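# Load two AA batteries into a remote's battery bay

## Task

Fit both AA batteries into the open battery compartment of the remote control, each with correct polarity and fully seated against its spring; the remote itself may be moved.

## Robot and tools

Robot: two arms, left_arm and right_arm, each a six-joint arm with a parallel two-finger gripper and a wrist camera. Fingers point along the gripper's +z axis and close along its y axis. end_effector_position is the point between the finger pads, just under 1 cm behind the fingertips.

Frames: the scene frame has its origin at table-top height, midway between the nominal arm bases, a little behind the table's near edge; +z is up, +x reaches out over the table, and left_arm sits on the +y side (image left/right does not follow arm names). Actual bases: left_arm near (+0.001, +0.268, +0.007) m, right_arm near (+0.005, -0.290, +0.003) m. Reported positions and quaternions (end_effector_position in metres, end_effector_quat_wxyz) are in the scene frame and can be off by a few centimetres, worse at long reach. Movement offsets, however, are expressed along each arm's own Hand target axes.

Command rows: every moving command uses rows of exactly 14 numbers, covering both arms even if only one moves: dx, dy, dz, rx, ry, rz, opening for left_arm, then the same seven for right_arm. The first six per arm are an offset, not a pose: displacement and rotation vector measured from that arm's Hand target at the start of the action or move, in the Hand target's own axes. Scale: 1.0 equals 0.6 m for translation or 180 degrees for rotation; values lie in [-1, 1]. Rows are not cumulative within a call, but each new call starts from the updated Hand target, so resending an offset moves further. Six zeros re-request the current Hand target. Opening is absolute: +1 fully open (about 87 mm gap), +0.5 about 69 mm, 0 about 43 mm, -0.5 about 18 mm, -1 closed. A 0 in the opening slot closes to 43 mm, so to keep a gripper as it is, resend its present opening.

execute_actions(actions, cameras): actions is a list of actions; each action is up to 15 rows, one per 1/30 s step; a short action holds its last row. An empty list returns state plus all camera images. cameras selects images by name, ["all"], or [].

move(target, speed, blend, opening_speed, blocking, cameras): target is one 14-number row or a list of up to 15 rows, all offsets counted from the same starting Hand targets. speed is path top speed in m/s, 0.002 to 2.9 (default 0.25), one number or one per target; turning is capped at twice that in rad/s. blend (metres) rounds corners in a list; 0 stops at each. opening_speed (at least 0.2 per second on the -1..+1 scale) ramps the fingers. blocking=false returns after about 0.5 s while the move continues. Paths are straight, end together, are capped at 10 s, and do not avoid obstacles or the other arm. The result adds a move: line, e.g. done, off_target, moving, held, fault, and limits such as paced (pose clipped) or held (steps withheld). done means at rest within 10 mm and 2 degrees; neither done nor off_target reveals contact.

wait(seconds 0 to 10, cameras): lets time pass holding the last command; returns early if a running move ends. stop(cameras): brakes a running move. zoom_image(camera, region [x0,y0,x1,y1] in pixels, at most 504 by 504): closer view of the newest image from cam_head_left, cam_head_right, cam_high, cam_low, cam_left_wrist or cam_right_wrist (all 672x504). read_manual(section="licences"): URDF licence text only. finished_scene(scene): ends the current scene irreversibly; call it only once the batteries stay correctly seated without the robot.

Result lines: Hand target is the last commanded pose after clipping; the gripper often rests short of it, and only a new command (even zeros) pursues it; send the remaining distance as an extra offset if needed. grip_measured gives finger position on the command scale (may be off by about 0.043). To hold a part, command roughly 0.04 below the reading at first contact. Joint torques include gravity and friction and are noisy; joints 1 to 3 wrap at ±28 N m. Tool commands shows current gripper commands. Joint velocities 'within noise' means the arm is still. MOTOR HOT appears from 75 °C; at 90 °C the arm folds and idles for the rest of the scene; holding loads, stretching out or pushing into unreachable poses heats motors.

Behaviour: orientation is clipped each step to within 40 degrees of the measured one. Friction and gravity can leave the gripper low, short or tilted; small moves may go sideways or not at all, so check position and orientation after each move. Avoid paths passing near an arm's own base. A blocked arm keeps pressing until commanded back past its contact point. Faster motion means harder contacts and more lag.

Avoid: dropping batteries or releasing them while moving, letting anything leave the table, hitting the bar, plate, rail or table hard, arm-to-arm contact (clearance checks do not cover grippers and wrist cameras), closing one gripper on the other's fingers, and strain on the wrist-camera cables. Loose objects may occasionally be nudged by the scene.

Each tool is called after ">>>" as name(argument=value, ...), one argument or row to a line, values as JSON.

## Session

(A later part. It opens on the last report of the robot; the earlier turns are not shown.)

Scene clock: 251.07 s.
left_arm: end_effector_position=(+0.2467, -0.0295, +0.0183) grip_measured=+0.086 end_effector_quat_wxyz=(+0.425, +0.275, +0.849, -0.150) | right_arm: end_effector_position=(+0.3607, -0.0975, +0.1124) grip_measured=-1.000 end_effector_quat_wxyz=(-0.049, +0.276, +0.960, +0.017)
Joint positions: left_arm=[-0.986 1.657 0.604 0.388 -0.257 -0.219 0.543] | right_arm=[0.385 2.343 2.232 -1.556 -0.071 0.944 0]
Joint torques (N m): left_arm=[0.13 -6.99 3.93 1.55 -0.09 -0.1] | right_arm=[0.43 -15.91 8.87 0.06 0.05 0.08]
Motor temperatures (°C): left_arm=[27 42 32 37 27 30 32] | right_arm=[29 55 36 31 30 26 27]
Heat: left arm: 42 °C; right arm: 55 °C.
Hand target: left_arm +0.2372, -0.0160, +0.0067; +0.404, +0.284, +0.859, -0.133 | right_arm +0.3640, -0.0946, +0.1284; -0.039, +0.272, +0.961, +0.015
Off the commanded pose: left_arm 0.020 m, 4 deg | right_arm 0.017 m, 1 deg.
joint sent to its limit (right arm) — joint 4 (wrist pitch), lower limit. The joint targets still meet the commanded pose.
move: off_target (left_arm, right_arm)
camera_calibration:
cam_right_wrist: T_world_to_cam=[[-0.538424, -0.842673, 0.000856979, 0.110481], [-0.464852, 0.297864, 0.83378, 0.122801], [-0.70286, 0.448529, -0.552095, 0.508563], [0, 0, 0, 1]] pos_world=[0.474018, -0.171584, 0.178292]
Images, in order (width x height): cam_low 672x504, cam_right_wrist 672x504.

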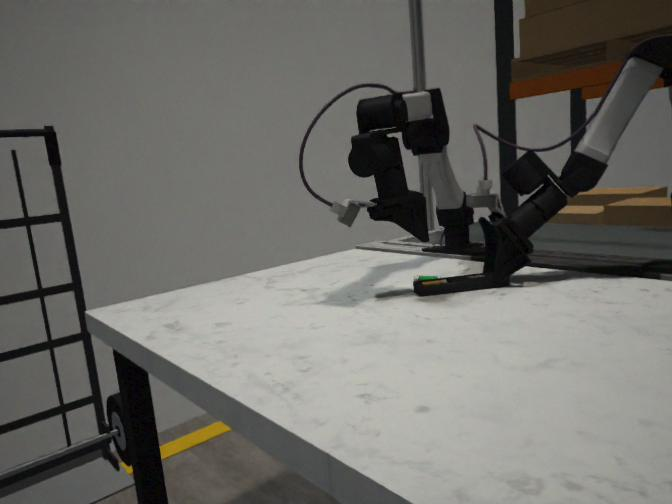

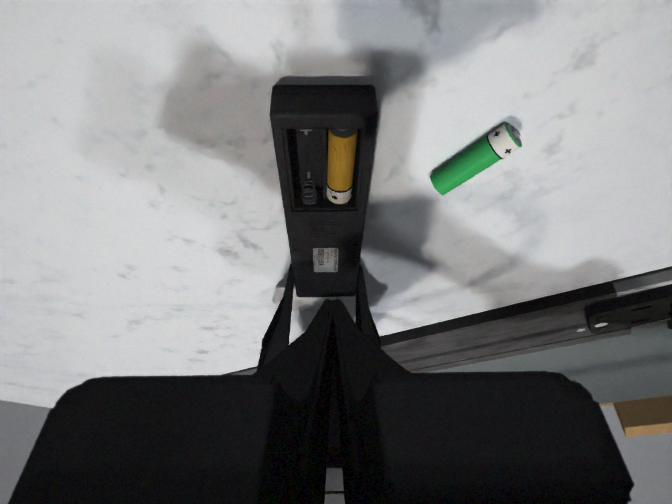

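>>> move(
  target=[-0.037,-0.0077,0.029,0,0,0,-0.05,0.041,-0.141,0.06,0,-0.025,0.242,-0.1],
  speed=0.15,
  cameras=["cam_low","cam_right_wrist","cam_left_wrist","cam_high"],
)

Scene clock: 257.33 s.
left_arm: end_effector_position=(+0.2553, -0.0378, +0.0184) grip_measured=+0.085 end_effector_quat_wxyz=(+0.416, +0.276, +0.854, -0.143) | right_arm: end_effector_position=(+0.2928, -0.1487, +0.0883) grip_measured=-0.100 end_effector_quat_wxyz=(-0.021, +0.603, +0.797, -0.022)
Joint positions: left_arm=[-0.979 1.699 0.677 0.331 -0.255 -0.219 0.543] | right_arm=[0.333 1.862 1.438 -1.246 0.007 1.631 0.45]
Joint torques (N m): left_arm=[0.92 -4.75 7.69 1.69 0.01 -0.01] | right_arm=[-0.5 -11.81 5.29 0.21 0.15 0.1]
Motor temperatures (°C): left_arm=[27 42 32 37 27 30 33] | right_arm=[29 57 36 31 30 26 27]
Heat: left arm: 42 °C; right arm: 57 °C.
Hand target: left_arm +0.2565, -0.0361, +0.0127; +0.404, +0.284, +0.859, -0.133 | right_arm +0.2963, -0.1520, +0.0940; -0.005, +0.609, +0.793, -0.011
Off the commanded pose: left_arm 0.006 m, 2 deg | right_arm 0.007 m, 2 deg.
move: done
camera_calibration:
cam_left_wrist: T_world_to_cam=[[-0.573344, -0.819289, 0.00653971, 0.114956], [-0.81897, 0.572853, -0.0335764, 0.252612], [0.0237625, -0.0246066, -0.999415, 0.151589], [0, 0, 0, 1]] pos_world=[0.269188, -0.046797, 0.159231]
cam_right_wrist: T_world_to_cam=[[-0.962582, -0.263015, 0.0652608, 0.235456], [-0.117186, 0.621145, 0.774885, 0.0781239], [-0.244343, 0.738243, -0.628724, 0.386151], [0, 0, 0, 1]] pos_world=[0.330154, -0.271671, 0.16688]
Images, in order (width x height): cam_high 672x504, cam_low 672x504, cam_left_wrist 672x504, cam_right_wrist 672x504.

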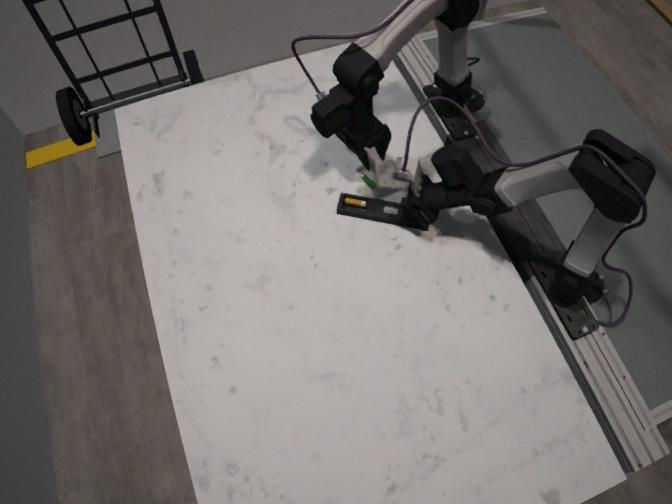

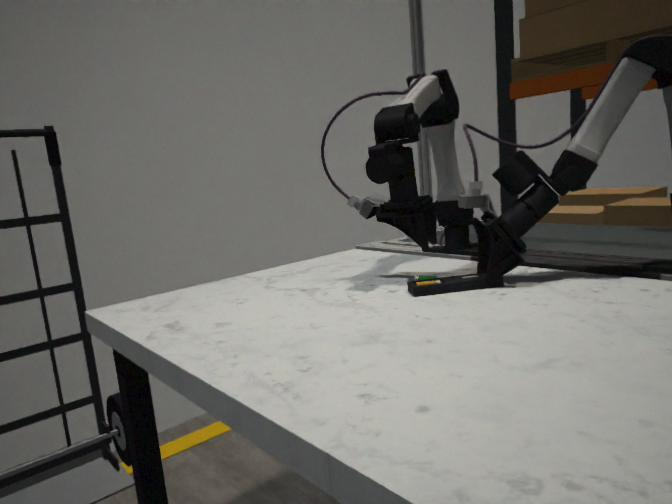

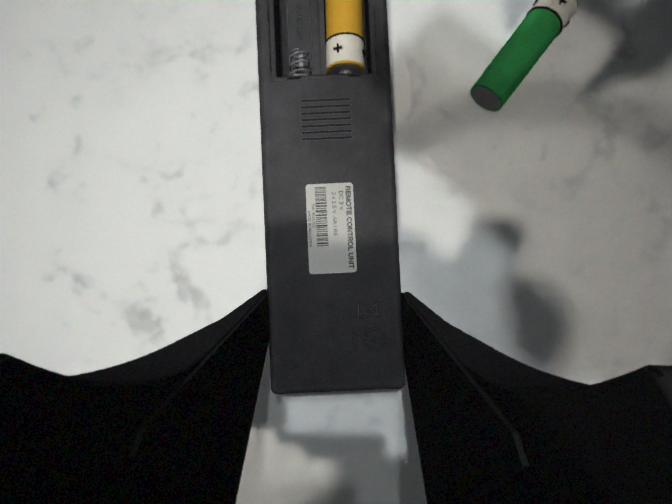

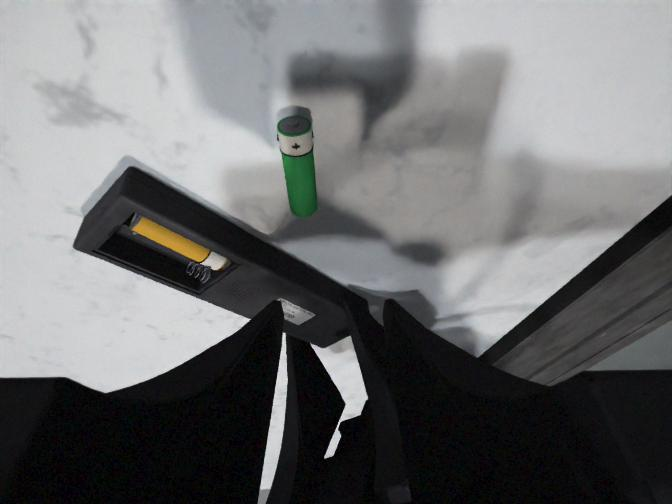

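>>> move(
  target=[0,0,0,0,0,0,-0.05,-0.0135,0.0187,0.085,0,0,0,-0.1],
  speed=0.12,
  cameras=["cam_right_wrist"],
)

Scene clock: 260.60 s.
left_arm: end_effector_position=(+0.2553, -0.0378, +0.0184) grip_measured=+0.085 end_effector_quat_wxyz=(+0.416, +0.276, +0.854, -0.143) | right_arm: end_effector_position=(+0.3059, -0.1544, +0.0467) grip_measured=-0.100 end_effector_quat_wxyz=(-0.012, +0.610, +0.792, -0.009)
Joint positions: left_arm=[-0.979 1.699 0.677 0.331 -0.255 -0.219 0.543] | right_arm=[0.303 1.904 1.325 -1.059 0.01 1.617 0.45]
Joint torques (N m): left_arm=[0.94 -4.74 7.71 1.69 0.01 0] | right_arm=[-0.55 -8.87 5.37 0.25 0.12 -0.05]
Motor temperatures (°C): left_arm=[27 42 32 37 27 30 33] | right_arm=[29 56 36 31 30 26 27]
Heat: left arm: 42 °C; right arm: 56 °C.
Hand target: left_arm +0.2565, -0.0361, +0.0127; +0.404, +0.284, +0.859, -0.133 | right_arm +0.3082, -0.1576, +0.0427; -0.005, +0.609, +0.793, -0.011
Off the commanded pose: left_arm 0.006 m, 2 deg | right_arm 0.006 m, 1 deg.
move: done
camera_calibration:
cam_right_wrist: T_world_to_cam=[[-0.968291, -0.247497, 0.0340355, 0.254958], [-0.130198, 0.616195, 0.776757, 0.118506], [-0.213218, 0.747695, -0.62888, 0.359337], [0, 0, 0, 1]] pos_world=[0.33892, -0.278596, 0.125252]
Images, in order (width x height): cam_right_wrist 672x504.

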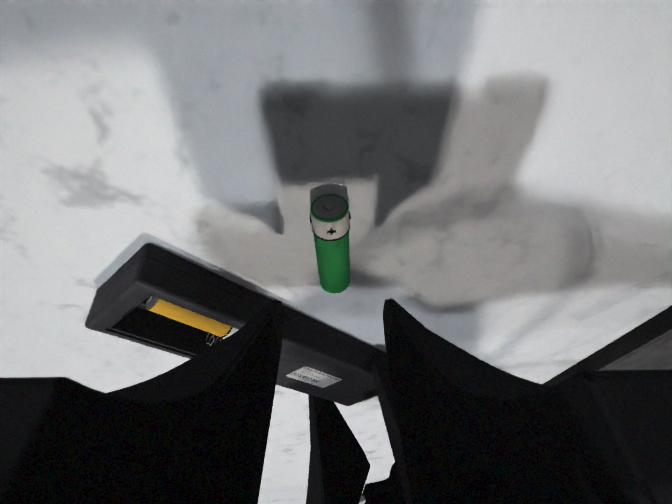

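>>> move(
  target=[
    [0,0,0,0,0,0,-0.05,0,0,0.052,0,0,0,-0.2],
    [0,0,0,0,0,0,-0.05,0,0,0.052,0,0,0,-0.75],
  ],
  speed=0.08,
  opening_speed=0.5,
  cameras=["cam_right_wrist"],
)

Scene clock: 264.17 s.
left_arm: end_effector_position=(+0.2553, -0.0378, +0.0184) grip_measured=+0.085 end_effector_quat_wxyz=(+0.416, +0.276, +0.854, -0.143) | right_arm: end_effector_position=(+0.3057, -0.1538, +0.0163) grip_measured=-0.609 end_effector_quat_wxyz=(-0.011, +0.609, +0.793, -0.008)
Joint positions: left_arm=[-0.979 1.699 0.677 0.331 -0.255 -0.219 0.543] | right_arm=[0.303 1.942 1.247 -0.94 0.01 1.614 0.195]
Joint torques (N m): left_arm=[0.94 -4.74 7.71 1.69 0.02 -0.01] | right_arm=[-0.58 -8.68 5.03 0.25 0.15 0]
Motor temperatures (°C): left_arm=[27 41 32 38 27 30 33] | right_arm=[29 55 36 31 30 26 27]
Heat: left arm: 41 °C; right arm: 55 °C.
Hand target: left_arm +0.2565, -0.0361, +0.0127; +0.404, +0.284, +0.859, -0.133 | right_arm +0.3074, -0.1579, +0.0115; -0.005, +0.609, +0.793, -0.011
Off the commanded pose: left_arm 0.006 m, 2 deg | right_arm 0.007 m, 1 deg.
move: done
camera_calibration:
cam_right_wrist: T_world_to_cam=[[-0.967741, -0.250088, 0.0305463, 0.255464], [-0.134395, 0.614962, 0.77702, 0.142796], [-0.213108, 0.747849, -0.628735, 0.339741], [0, 0, 0, 1]] pos_world=[0.338815, -0.278, 0.0948481]
Images, in order (width x height): cam_right_wrist 672x504.

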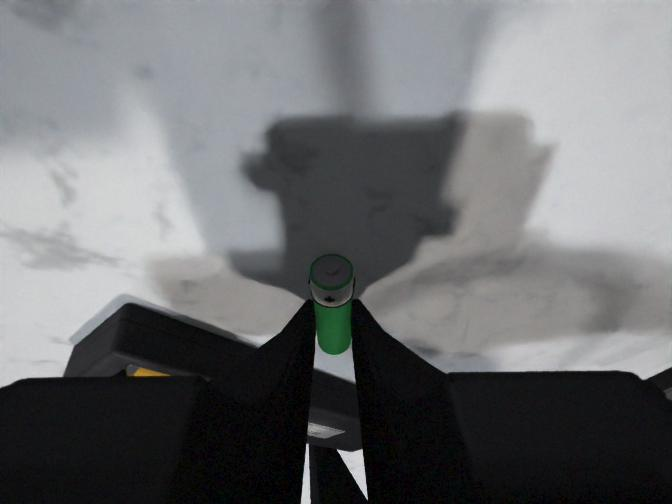

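>>> move(
  target=[
    [0,0,0,0,0,0,-0.05,0,0,-0.14,0,0,0,-0.75],
    [0,0,0,0,0,0,-0.05,0.055,0.16,-0.125,-0.042,-0.106,-0.2395,-0.75],
  ],
  speed=0.15,
  cameras=["cam_right_wrist","cam_left_wrist","cam_low","cam_high"],
)

>>> zoom_image(
  camera="cam_right_wrist",
  region=[200, 150, 480, 410],
)

Scene clock: 270.97 s.
left_arm: end_effector_position=(+0.2553, -0.0378, +0.0184) grip_measured=+0.085 end_effector_quat_wxyz=(+0.416, +0.276, +0.854, -0.143) | right_arm: end_effector_position=(+0.3818, -0.1072, +0.0784) grip_measured=-0.609 end_effector_quat_wxyz=(+0.138, +0.270, +0.951, -0.064)
Joint positions: left_arm=[-0.979 1.699 0.677 0.331 -0.255 -0.219 0.543] | right_arm=[0.493 2.192 1.882 -1.191 0.297 1.031 0.195]
Joint torques (N m): left_arm=[0.94 -4.74 7.71 1.69 0.01 0] | right_arm=[0.53 -11.45 10.21 0.55 0.29 0]
Motor temperatures (°C): left_arm=[27 41 33 38 27 30 33] | right_arm=[29 55 37 31 30 26 28]
Heat: left arm: 41 °C; right arm: 55 °C.
Hand target: left_arm +0.2565, -0.0361, +0.0127; +0.404, +0.284, +0.859, -0.133 | right_arm +0.3934, -0.1005, +0.0841; +0.159, +0.266, +0.949, -0.056
Off the commanded pose: left_arm 0.006 m, 2 deg | right_arm 0.014 m, 3 deg.
move: off_target (right_arm)
camera_calibration:
cam_left_wrist: T_world_to_cam=[[-0.573344, -0.819289, 0.00653971, 0.114956], [-0.81897, 0.572853, -0.0335764, 0.252612], [0.0237625, -0.0246066, -0.999415, 0.151589], [0, 0, 0, 1]] pos_world=[0.269188, -0.046797, 0.159231]
cam_right_wrist: T_world_to_cam=[[-0.540252, -0.839994, 0.0503735, 0.110823], [-0.688641, 0.475725, 0.547229, 0.290818], [-0.483633, 0.260953, -0.835466, 0.427462], [0, 0, 0, 1]] pos_world=[0.466877, -0.156806, 0.192403]
Images, in order (width x height): cam_high 672x504, cam_low 672x504, cam_left_wrist 672x504, cam_right_wrist 672x504.

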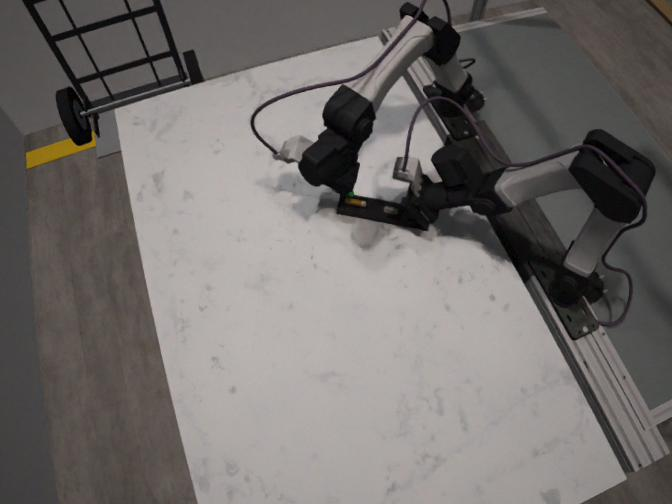

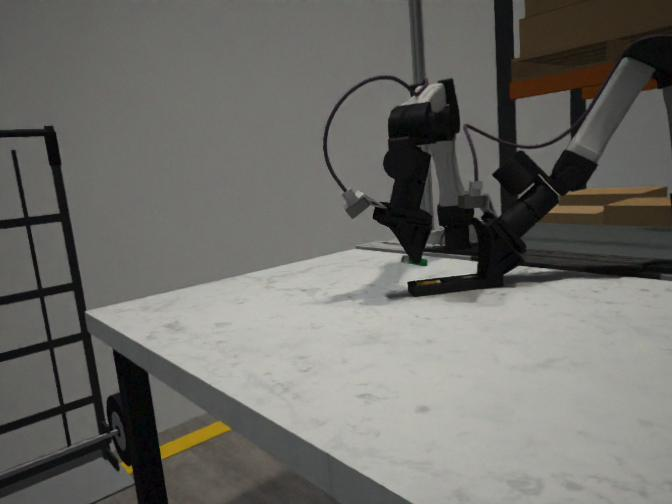

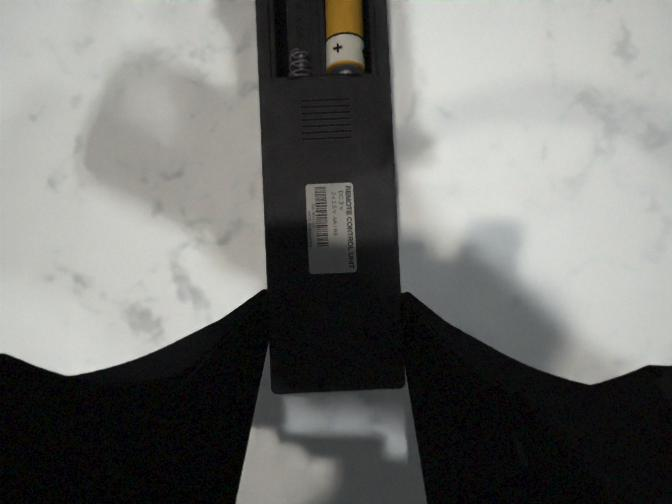

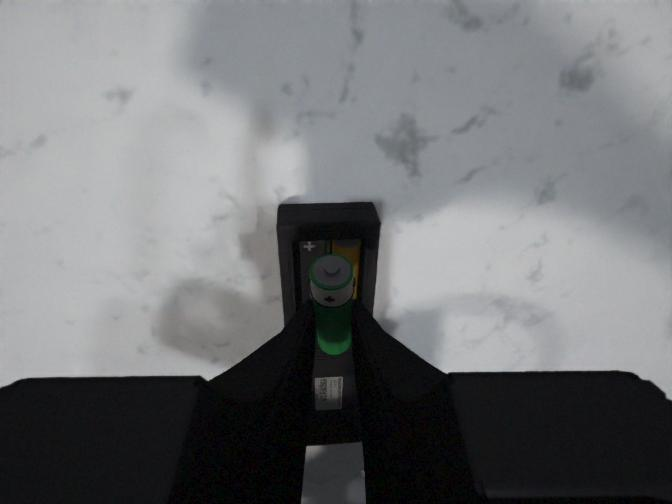

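Scaled by 1.800 from the camera's 672x504 image, which has a finer 960x720 frame.

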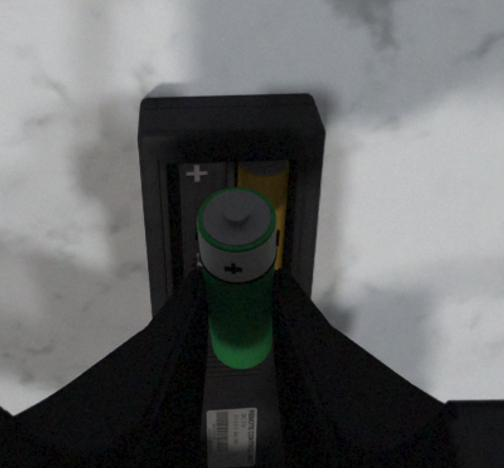

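>>> move(
  target=[0,0,0,0,0,0,-0.05,0.016,0.02,0.044,0,0,0,-0.75],
  speed=0.08,
  cameras=["cam_right_wrist","cam_left_wrist","cam_low"],
)

>>> zoom_image(
  camera="cam_right_wrist",
  region=[200, 150, 480, 410],
)

>>> zoom_image(
  camera="cam_left_wrist",
  region=[220, 0, 430, 150],
)

>>> zoom_image(
  camera="cam_low",
  region=[380, 220, 500, 310],
)

Scene clock: 275.17 s.
left_arm: end_effector_position=(+0.2553, -0.0378, +0.0184) grip_measured=+0.085 end_effector_quat_wxyz=(+0.416, +0.276, +0.854, -0.143) | right_arm: end_effector_position=(+0.3938, -0.0949, +0.0562) grip_measured=-0.609 end_effector_quat_wxyz=(+0.146, +0.266, +0.951, -0.058)
Joint positions: left_arm=[-0.979 1.699 0.677 0.331 -0.255 -0.219 0.543] | right_arm=[0.505 2.248 1.882 -1.116 0.298 1.031 0.195]
Joint torques (N m): left_arm=[0.92 -4.75 7.71 1.69 0.01 -0.01] | right_arm=[0.55 -12.23 7.64 0.58 0.29 0.08]
Motor temperatures (°C): left_arm=[27 41 33 38 27 30 33] | right_arm=[29 55 38 31 30 26 28]
Heat: left arm: 41 °C; right arm: 55 °C.
Hand target: left_arm +0.2565, -0.0361, +0.0127; +0.404, +0.284, +0.859, -0.133 | right_arm +0.3990, -0.0906, +0.0557; +0.159, +0.266, +0.949, -0.056
Off the commanded pose: left_arm 0.006 m, 2 deg | right_arm 0.007 m, 1 deg.
move: done
camera_calibration:
cam_left_wrist: T_world_to_cam=[[-0.573344, -0.819289, 0.00653971, 0.114956], [-0.81897, 0.572853, -0.0335764, 0.252612], [0.0237625, -0.0246066, -0.999415, 0.151589], [0, 0, 0, 1]] pos_world=[0.269188, -0.046797, 0.159231]
cam_right_wrist: T_world_to_cam=[[-0.530753, -0.846826, 0.0344508, 0.125274], [-0.704141, 0.463218, 0.538158, 0.310842], [-0.471685, 0.261371, -0.842139, 0.407179], [0, 0, 0, 1]] pos_world=[0.477426, -0.144327, 0.171304]
Images, in order (width x height): cam_low 672x504, cam_left_wrist 672x504, cam_right_wrist 672x504.

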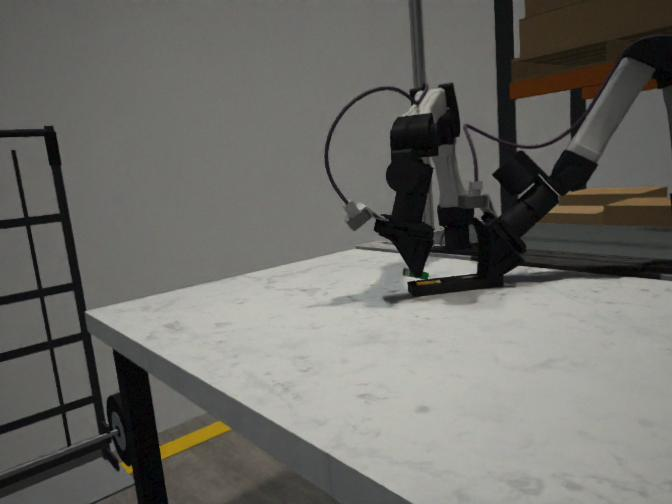

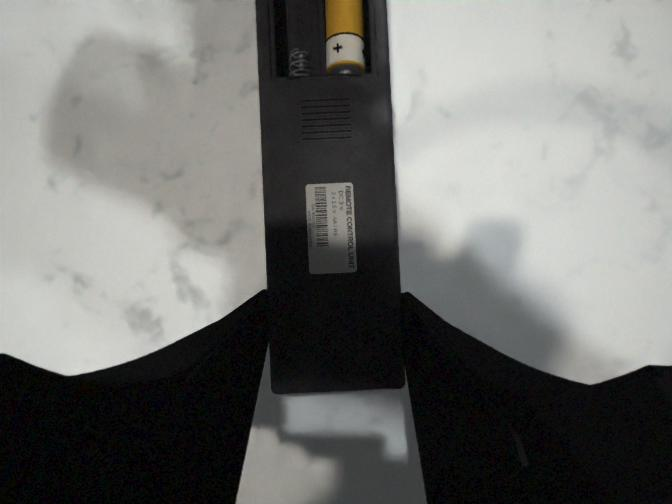

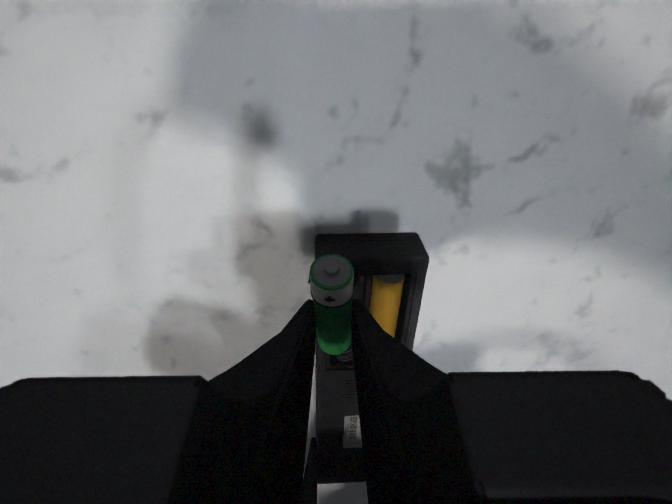

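Scaled by 1.800 from the camera's 672x504 image, which has a finer 960x720 frame.

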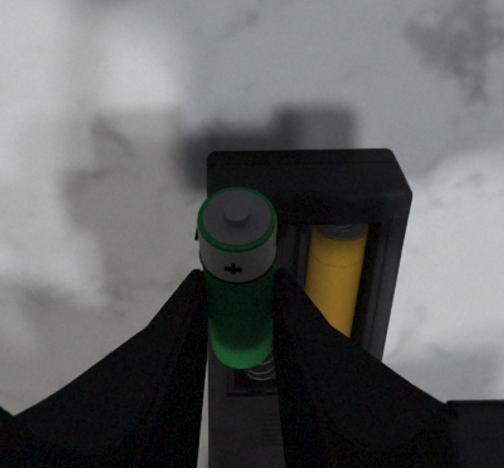

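Scaled by 2.400 from the camera's 672x504 image, which has a finer 960x720 frame.

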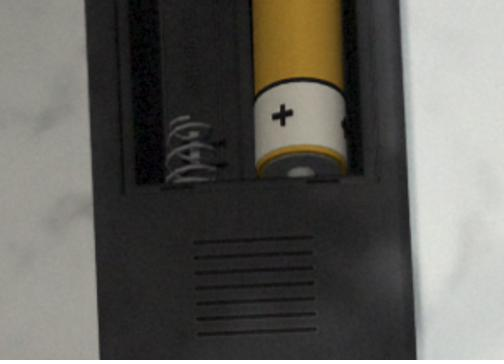

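Scaled by 4.200 from the camera's 672x504 image, which has a finer 960x720 frame.

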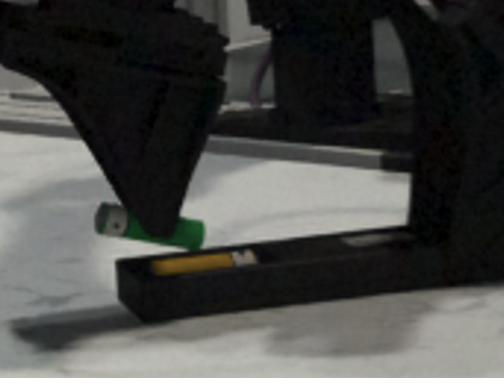

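>>> move(
  target=[0,0,0,0,0,0,-0.05,0.0213,-0.008,0.01,0,0,0,-0.75],
  speed=0.06,
  cameras=["cam_right_wrist","cam_left_wrist","cam_low"],
)

>>> zoom_image(
  camera="cam_right_wrist",
  region=[200, 150, 480, 410],
)

>>> zoom_image(
  camera="cam_left_wrist",
  region=[220, 0, 430, 150],
)

>>> zoom_image(
  camera="cam_low",
  region=[380, 220, 500, 310],
)

Scene clock: 278.13 s.
left_arm: end_effector_position=(+0.2552, -0.0378, +0.0183) grip_measured=+0.085 end_effector_quat_wxyz=(+0.416, +0.276, +0.854, -0.143) | right_arm: end_effector_position=(+0.3833, -0.0952, +0.0381) grip_measured=-0.609 end_effector_quat_wxyz=(+0.138, +0.263, +0.952, -0.069)
Joint positions: left_arm=[-0.979 1.699 0.677 0.331 -0.255 -0.219 0.543] | right_arm=[0.518 2.248 1.81 -1.075 0.303 1.041 0.195]
Joint torques (N m): left_arm=[0.92 -4.74 7.71 1.69 0.01 0] | right_arm=[0.75 -15.23 5.53 0.66 0.27 0.14]
Motor temperatures (°C): left_arm=[27 40 33 38 27 30 33] | right_arm=[29 55 38 31 30 26 28]
Heat: left arm: 40 °C; right arm: 55 °C.
Hand target: left_arm +0.2564, -0.0361, +0.0127; +0.404, +0.284, +0.859, -0.133 | right_arm +0.3878, -0.0897, +0.0459; +0.158, +0.266, +0.949, -0.056
Off the commanded pose: left_arm 0.006 m, 2 deg | right_arm 0.011 m, 3 deg.
move: off_target (right_arm)
camera_calibration:
cam_left_wrist: T_world_to_cam=[[-0.573577, -0.819124, 0.00672496, 0.114857], [-0.818813, 0.573084, -0.0334677, 0.252538], [0.0235602, -0.0247028, -0.999417, 0.151639], [0, 0, 0, 1]] pos_world=[0.269088, -0.0468976, 0.159231]
cam_right_wrist: T_world_to_cam=[[-0.527607, -0.847288, 0.061096, 0.117713], [-0.69342, 0.471106, 0.545186, 0.309697], [-0.490713, 0.245279, -0.836086, 0.392601], [0, 0, 0, 1]] pos_world=[0.469511, -0.142459, 0.152214]
Images, in order (width x height): cam_low 672x504, cam_left_wrist 672x504, cam_right_wrist 672x504.

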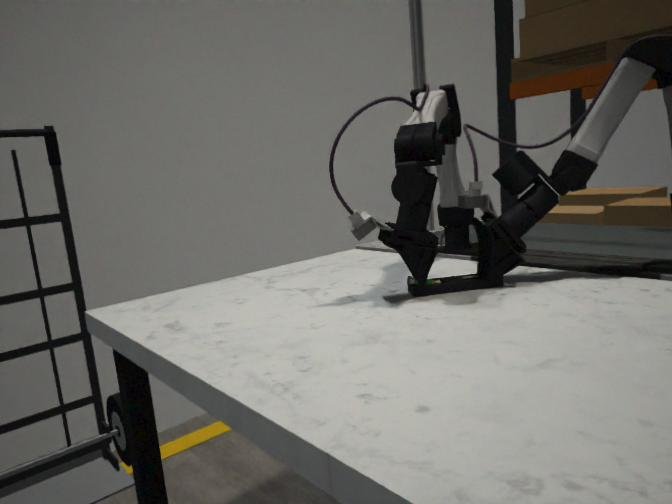

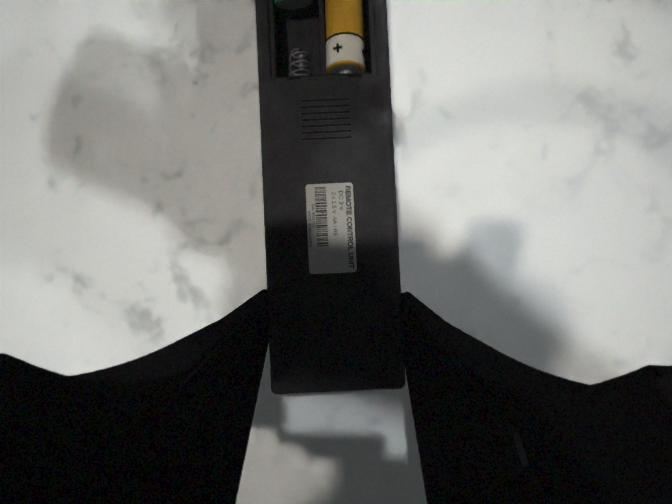

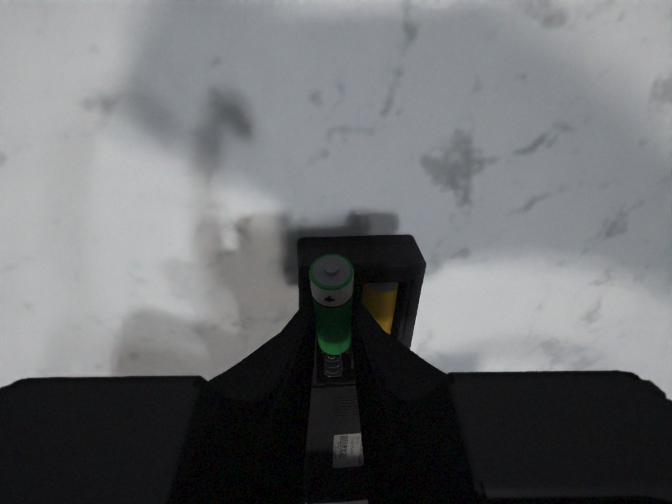

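Scaled by 1.800 from the camera's 672x504 image, which has a finer 960x720 frame.

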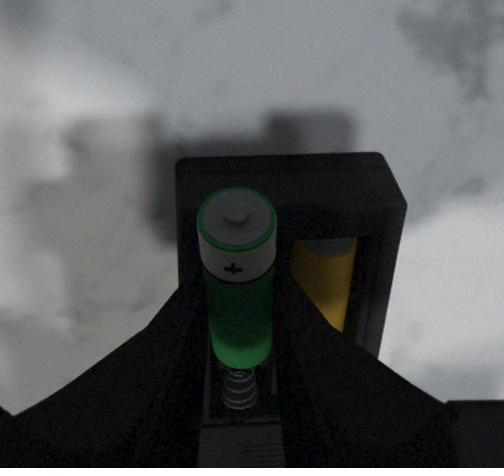

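Scaled by 2.400 from the camera's 672x504 image, which has a finer 960x720 frame.

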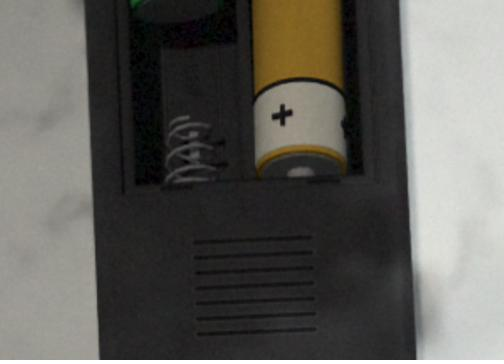

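Scaled by 4.200 from the camera's 672x504 image, which has a finer 960x720 frame.

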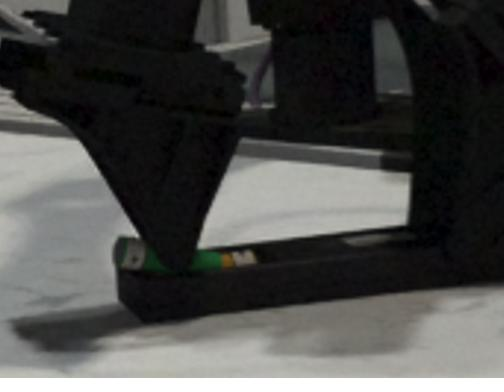

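>>> move(
  target=[0,0,0,0,0,0,-0.05,0.021,-0.002,0.0,0,0,0,-0.75],
  speed=0.05,
  cameras=["cam_right_wrist","cam_left_wrist","cam_low"],
)

>>> zoom_image(
  camera="cam_right_wrist",
  region=[200, 150, 480, 410],
)

>>> zoom_image(
  camera="cam_left_wrist",
  region=[220, 0, 430, 150],
)

>>> zoom_image(
  camera="cam_low",
  region=[380, 220, 500, 310],
)

Scene clock: 280.83 s.
left_arm: end_effector_position=(+0.2552, -0.0378, +0.0183) grip_measured=+0.085 end_effector_quat_wxyz=(+0.416, +0.276, +0.854, -0.143) | right_arm: end_effector_position=(+0.3805, -0.0935, +0.0379) grip_measured=-0.609 end_effector_quat_wxyz=(+0.154, +0.267, +0.949, -0.070)
Joint positions: left_arm=[-0.979 1.699 0.677 0.331 -0.255 -0.219 0.543] | right_arm=[0.534 2.222 1.765 -1.04 0.33 1.063 0.195]
Joint torques (N m): left_arm=[0.94 -4.74 7.71 1.69 0.01 -0.01] | right_arm=[1.02 -14.65 4.77 0.58 0.1 0.17]
Motor temperatures (°C): left_arm=[27 40 33 38 27 30 33] | right_arm=[29 56 38 31 30 26 28]
Heat: left arm: 40 °C; right arm: 56 °C.
Hand target: left_arm +0.2564, -0.0361, +0.0127; +0.404, +0.284, +0.859, -0.133 | right_arm +0.3770, -0.0845, +0.0417; +0.159, +0.266, +0.949, -0.056
Off the commanded pose: left_arm 0.006 m, 2 deg | right_arm 0.010 m, 2 deg.
move: done
camera_calibration:
cam_left_wrist: T_world_to_cam=[[-0.573577, -0.819124, 0.00672496, 0.114857], [-0.818813, 0.573084, -0.0334677, 0.252538], [0.0235602, -0.0247028, -0.999417, 0.151639], [0, 0, 0, 1]] pos_world=[0.269088, -0.0468976, 0.159231]
cam_right_wrist: T_world_to_cam=[[-0.535833, -0.84264, 0.0533115, 0.12163], [-0.706492, 0.48204, 0.518176, 0.314106], [-0.462334, 0.239992, -0.853611, 0.380022], [0, 0, 0, 1]] pos_world=[0.462784, -0.140124, 0.155144]
Images, in order (width x height): cam_low 672x504, cam_left_wrist 672x504, cam_right_wrist 672x504.

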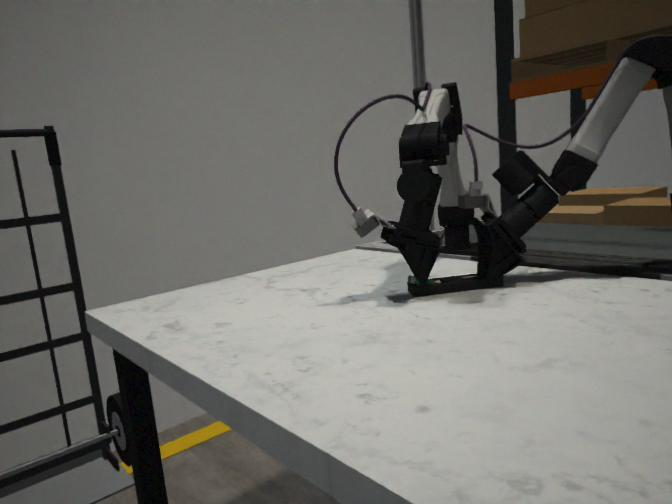

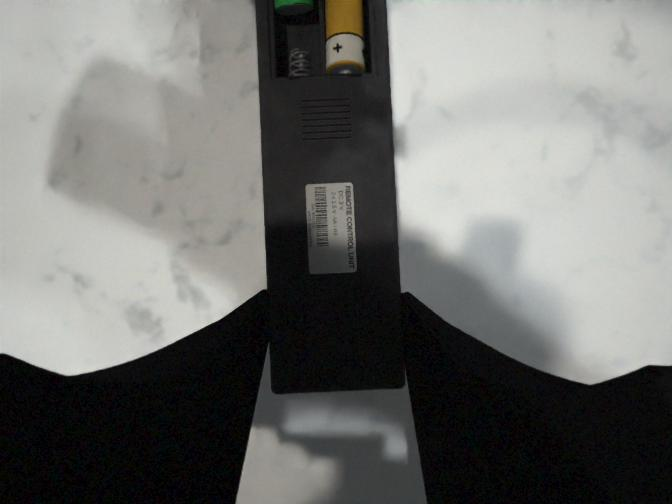

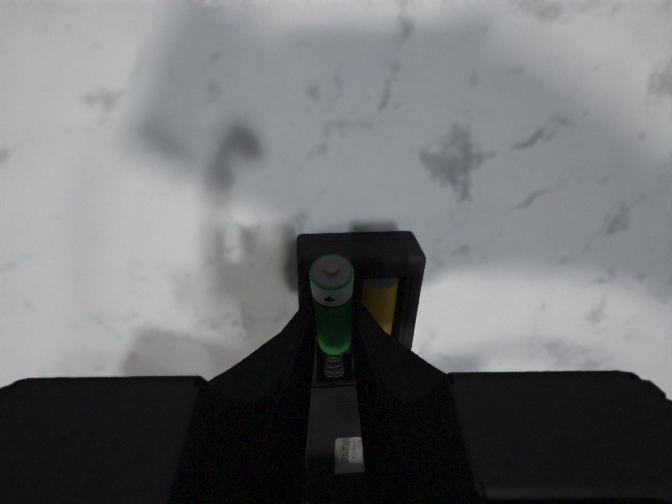

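Scaled by 1.800 from the camera's 672x504 image, which has a finer 960x720 frame.

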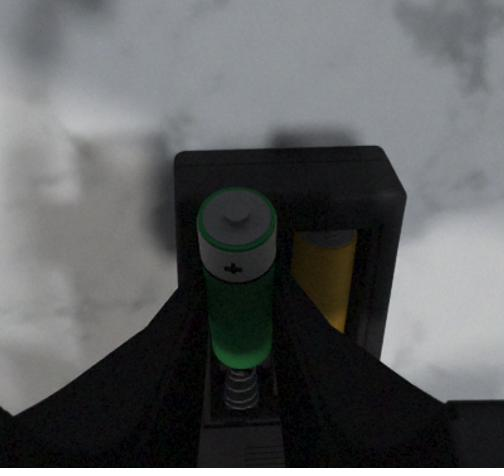

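Scaled by 2.400 from the camera's 672x504 image, which has a finer 960x720 frame.

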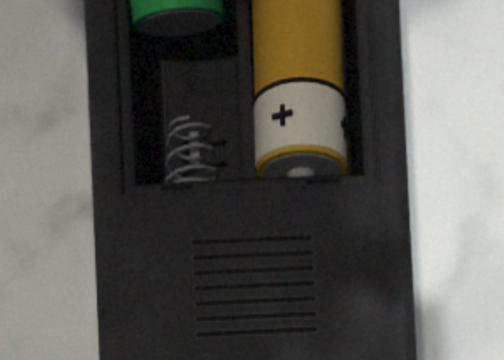

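Scaled by 4.200 from the camera's 672x504 image, which has a finer 960x720 frame.

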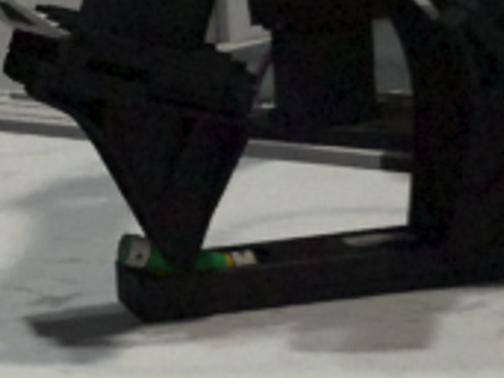

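>>> move(
  target=[0,0,0,0,0,0,-0.05,0.021,-0.004,0.0,0,0,0,-0.75],
  speed=0.05,
  cameras=["cam_left_wrist","cam_low"],
)

>>> zoom_image(
  camera="cam_left_wrist",
  region=[220, 0, 430, 150],
)

>>> zoom_image(
  camera="cam_low",
  region=[380, 220, 500, 310],
)

Scene clock: 282.57 s.
left_arm: end_effector_position=(+0.2552, -0.0378, +0.0183) grip_measured=+0.085 end_effector_quat_wxyz=(+0.416, +0.276, +0.854, -0.143) | right_arm: end_effector_position=(+0.3731, -0.0888, +0.0378) grip_measured=-0.609 end_effector_quat_wxyz=(+0.163, +0.269, +0.947, -0.067)
Joint positions: left_arm=[-0.979 1.699 0.677 0.331 -0.255 -0.219 0.543] | right_arm=[0.556 2.19 1.712 -1.01 0.34 1.087 0.195]
Joint torques (N m): left_arm=[0.94 -4.74 7.69 1.69 0.01 -0.01] | right_arm=[1.26 -13.63 4.51 0.51 0.03 0.14]
Motor temperatures (°C): left_arm=[27 40 33 38 27 30 33] | right_arm=[29 56 37 31 30 26 28]
Heat: left arm: 40 °C; right arm: 56 °C.
Hand target: left_arm +0.2564, -0.0361, +0.0127; +0.404, +0.284, +0.859, -0.133 | right_arm +0.3656, -0.0804, +0.0377; +0.159, +0.266, +0.949, -0.056
Off the commanded pose: left_arm 0.006 m, 2 deg | right_arm 0.011 m, 1 deg.
move: off_target (right_arm)
camera_calibration:
cam_left_wrist: T_world_to_cam=[[-0.573577, -0.819124, 0.00672496, 0.114857], [-0.818813, 0.573084, -0.0334677, 0.252538], [0.0235602, -0.0247028, -0.999417, 0.151639], [0, 0, 0, 1]] pos_world=[0.269088, -0.0468976, 0.159231]
Images, in order (width x height): cam_low 672x504, cam_left_wrist 672x504.

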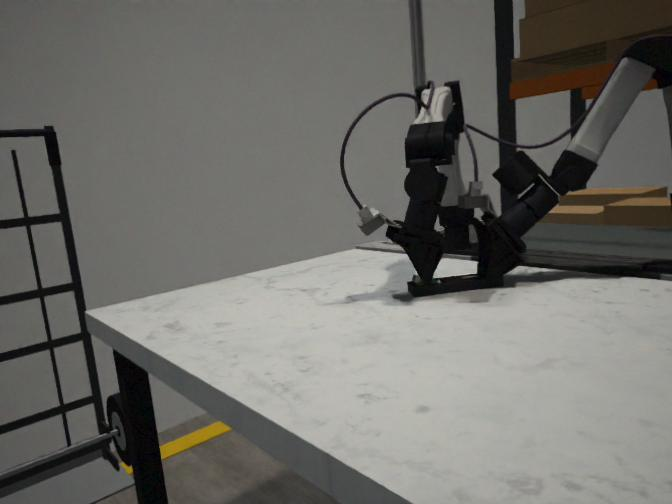

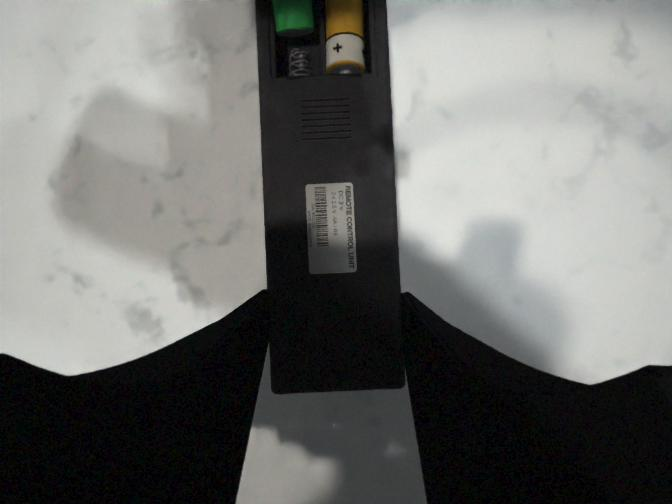

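Scaled by 2.400 from the camera's 672x504 image, which has a finer 960x720 frame.

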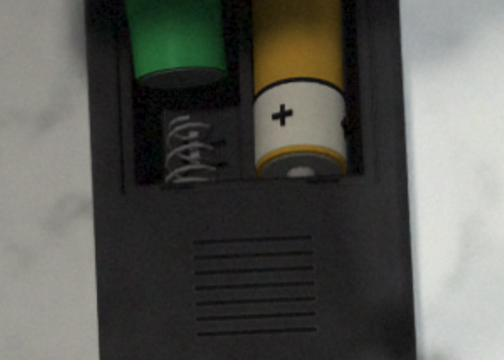

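Scaled by 4.200 from the camera's 672x504 image, which has a finer 960x720 frame.

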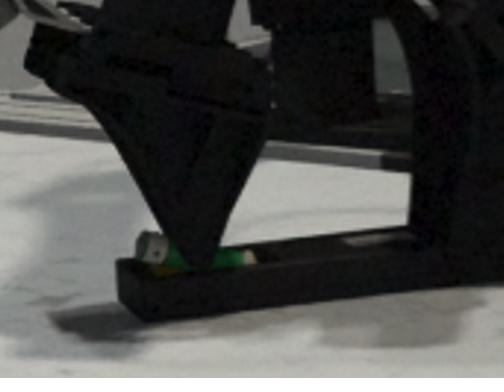

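>>> move(
  target=[-0.02,0,0.025,0,0,0,-0.05,0.035,-0.004,-0.002,0,0,0,-0.78],
  speed=0.05,
  cameras=["cam_left_wrist","cam_low","cam_right_wrist"],
)

>>> zoom_image(
  camera="cam_left_wrist",
  region=[220, 0, 430, 150],
)

>>> zoom_image(
  camera="cam_low",
  region=[380, 220, 500, 310],
)

>>> zoom_image(
  camera="cam_right_wrist",
  region=[200, 150, 480, 410],
)

Scene clock: 284.80 s.
left_arm: end_effector_position=(+0.2620, -0.0431, +0.0185) grip_measured=+0.085 end_effector_quat_wxyz=(+0.412, +0.276, +0.857, -0.139) | right_arm: end_effector_position=(+0.3725, -0.0898, +0.0382) grip_measured=-0.609 end_effector_quat_wxyz=(+0.185, +0.273, +0.941, -0.071)
Joint positions: left_arm=[-0.971 1.727 0.722 0.305 -0.25 -0.216 0.543] | right_arm=[0.571 2.165 1.67 -0.974 0.381 1.109 0.195]
Joint torques (N m): left_arm=[0.16 -6.91 5.83 2.03 -0.1 -0.12] | right_arm=[0.08 -11.78 6.79 0.41 0.06 0.06]
Motor temperatures (°C): left_arm=[27 40 34 38 27 30 33] | right_arm=[29 57 37 31 30 26 28]
Heat: left arm: 40 °C; right arm: 57 °C.
Hand target: left_arm +0.2615, -0.0425, +0.0182; +0.412, +0.277, +0.857, -0.139 (not the last commanded pose) | right_arm +0.3699, -0.0875, +0.0377; +0.178, +0.272, +0.943, -0.067 (not the last commanded pose)
Off the commanded pose: left_arm 0.012 m, 2 deg | right_arm 0.032 m, 4 deg.
move: held (left_arm, right_arm; a check stopped the path); limits=held
pose unreachable (left arm): on one or more control steps of this call, first in action 0 (counted from 0), this arm could not follow its commanded pose, so it was not sent that pose on those steps. It may still have moved: this result reports where it is.
cause: moving toward the commanded pose would bring a part of the arm too close to another arm (this arm's wrist camera and the right arm's wrist (the part past joint 5), along the way the arms are being sent, or toward where that arm still pushes).
pose unreachable (right arm): on one or more control steps of this call, first in action 0 (counted from 0), this arm could not follow its commanded pose, so it was not sent that pose on those steps. It may still have moved: this result reports where it is.
cause: moving toward the commanded pose would bring a part of the arm too close to another arm (this arm's wrist (the part past joint 5) and the left arm's wrist camera, along the way the arms are being sent, or toward where that arm still pushes).
camera_calibration:
cam_left_wrist: T_world_to_cam=[[-0.571448, -0.82063, 0.00362509, 0.113845], [-0.820469, 0.571235, -0.0228204, 0.261271], [0.0166563, -0.0160149, -0.999733, 0.153712], [0, 0, 0, 1]] pos_world=[0.276861, -0.053361, 0.15922]
cam_right_wrist: T_world_to_cam=[[-0.549009, -0.83512, 0.0340969, 0.126783], [-0.730449, 0.499227, 0.466064, 0.318941], [-0.406242, 0.230968, -0.884094, 0.355117], [0, 0, 0, 1]] pos_world=[0.446839, -0.135366, 0.160986]
Images, in order (width x height): cam_low 672x504, cam_left_wrist 672x504, cam_right_wrist 672x504.

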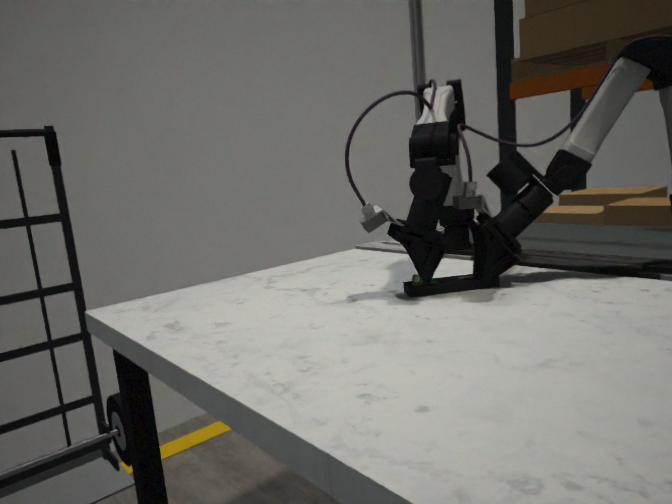

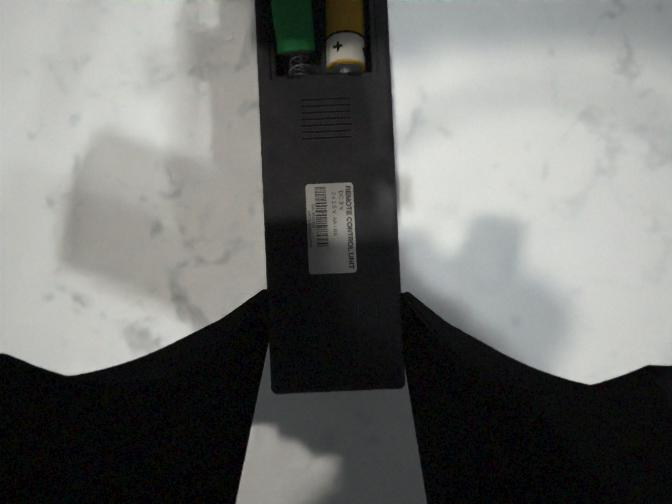

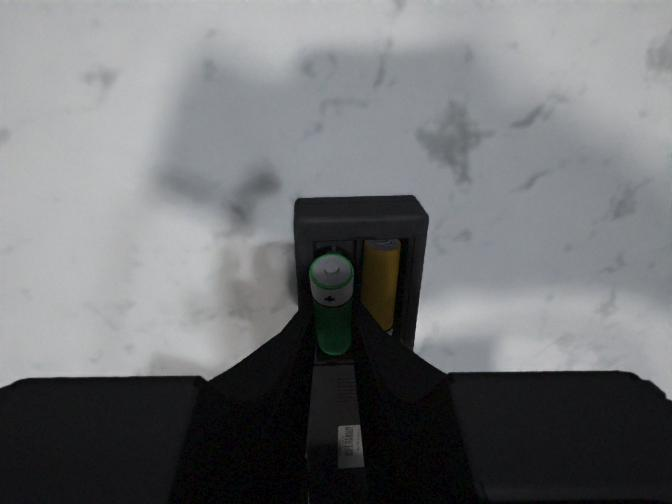

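Scaled by 2.400 from the camera's 672x504 image, which has a finer 960x720 frame.

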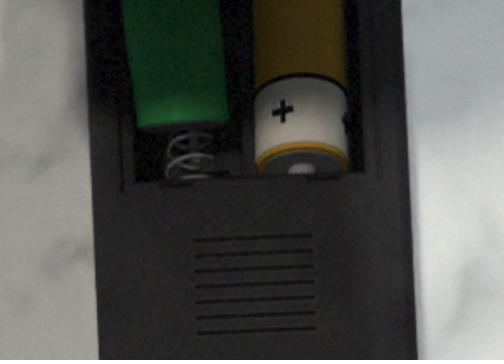

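Scaled by 4.200 from the camera's 672x504 image, which has a finer 960x720 frame.

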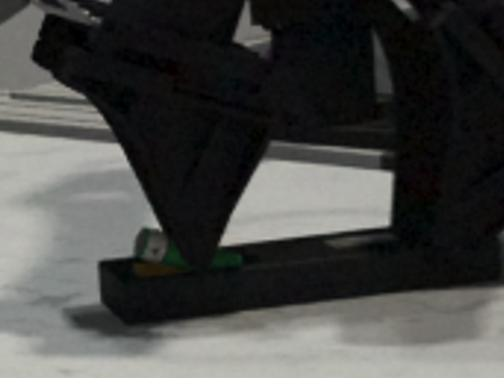

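Scaled by 1.800 from the camera's 672x504 image, which has a finer 960x720 frame.

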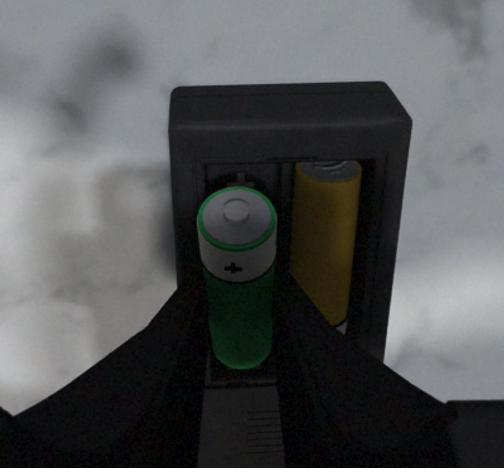

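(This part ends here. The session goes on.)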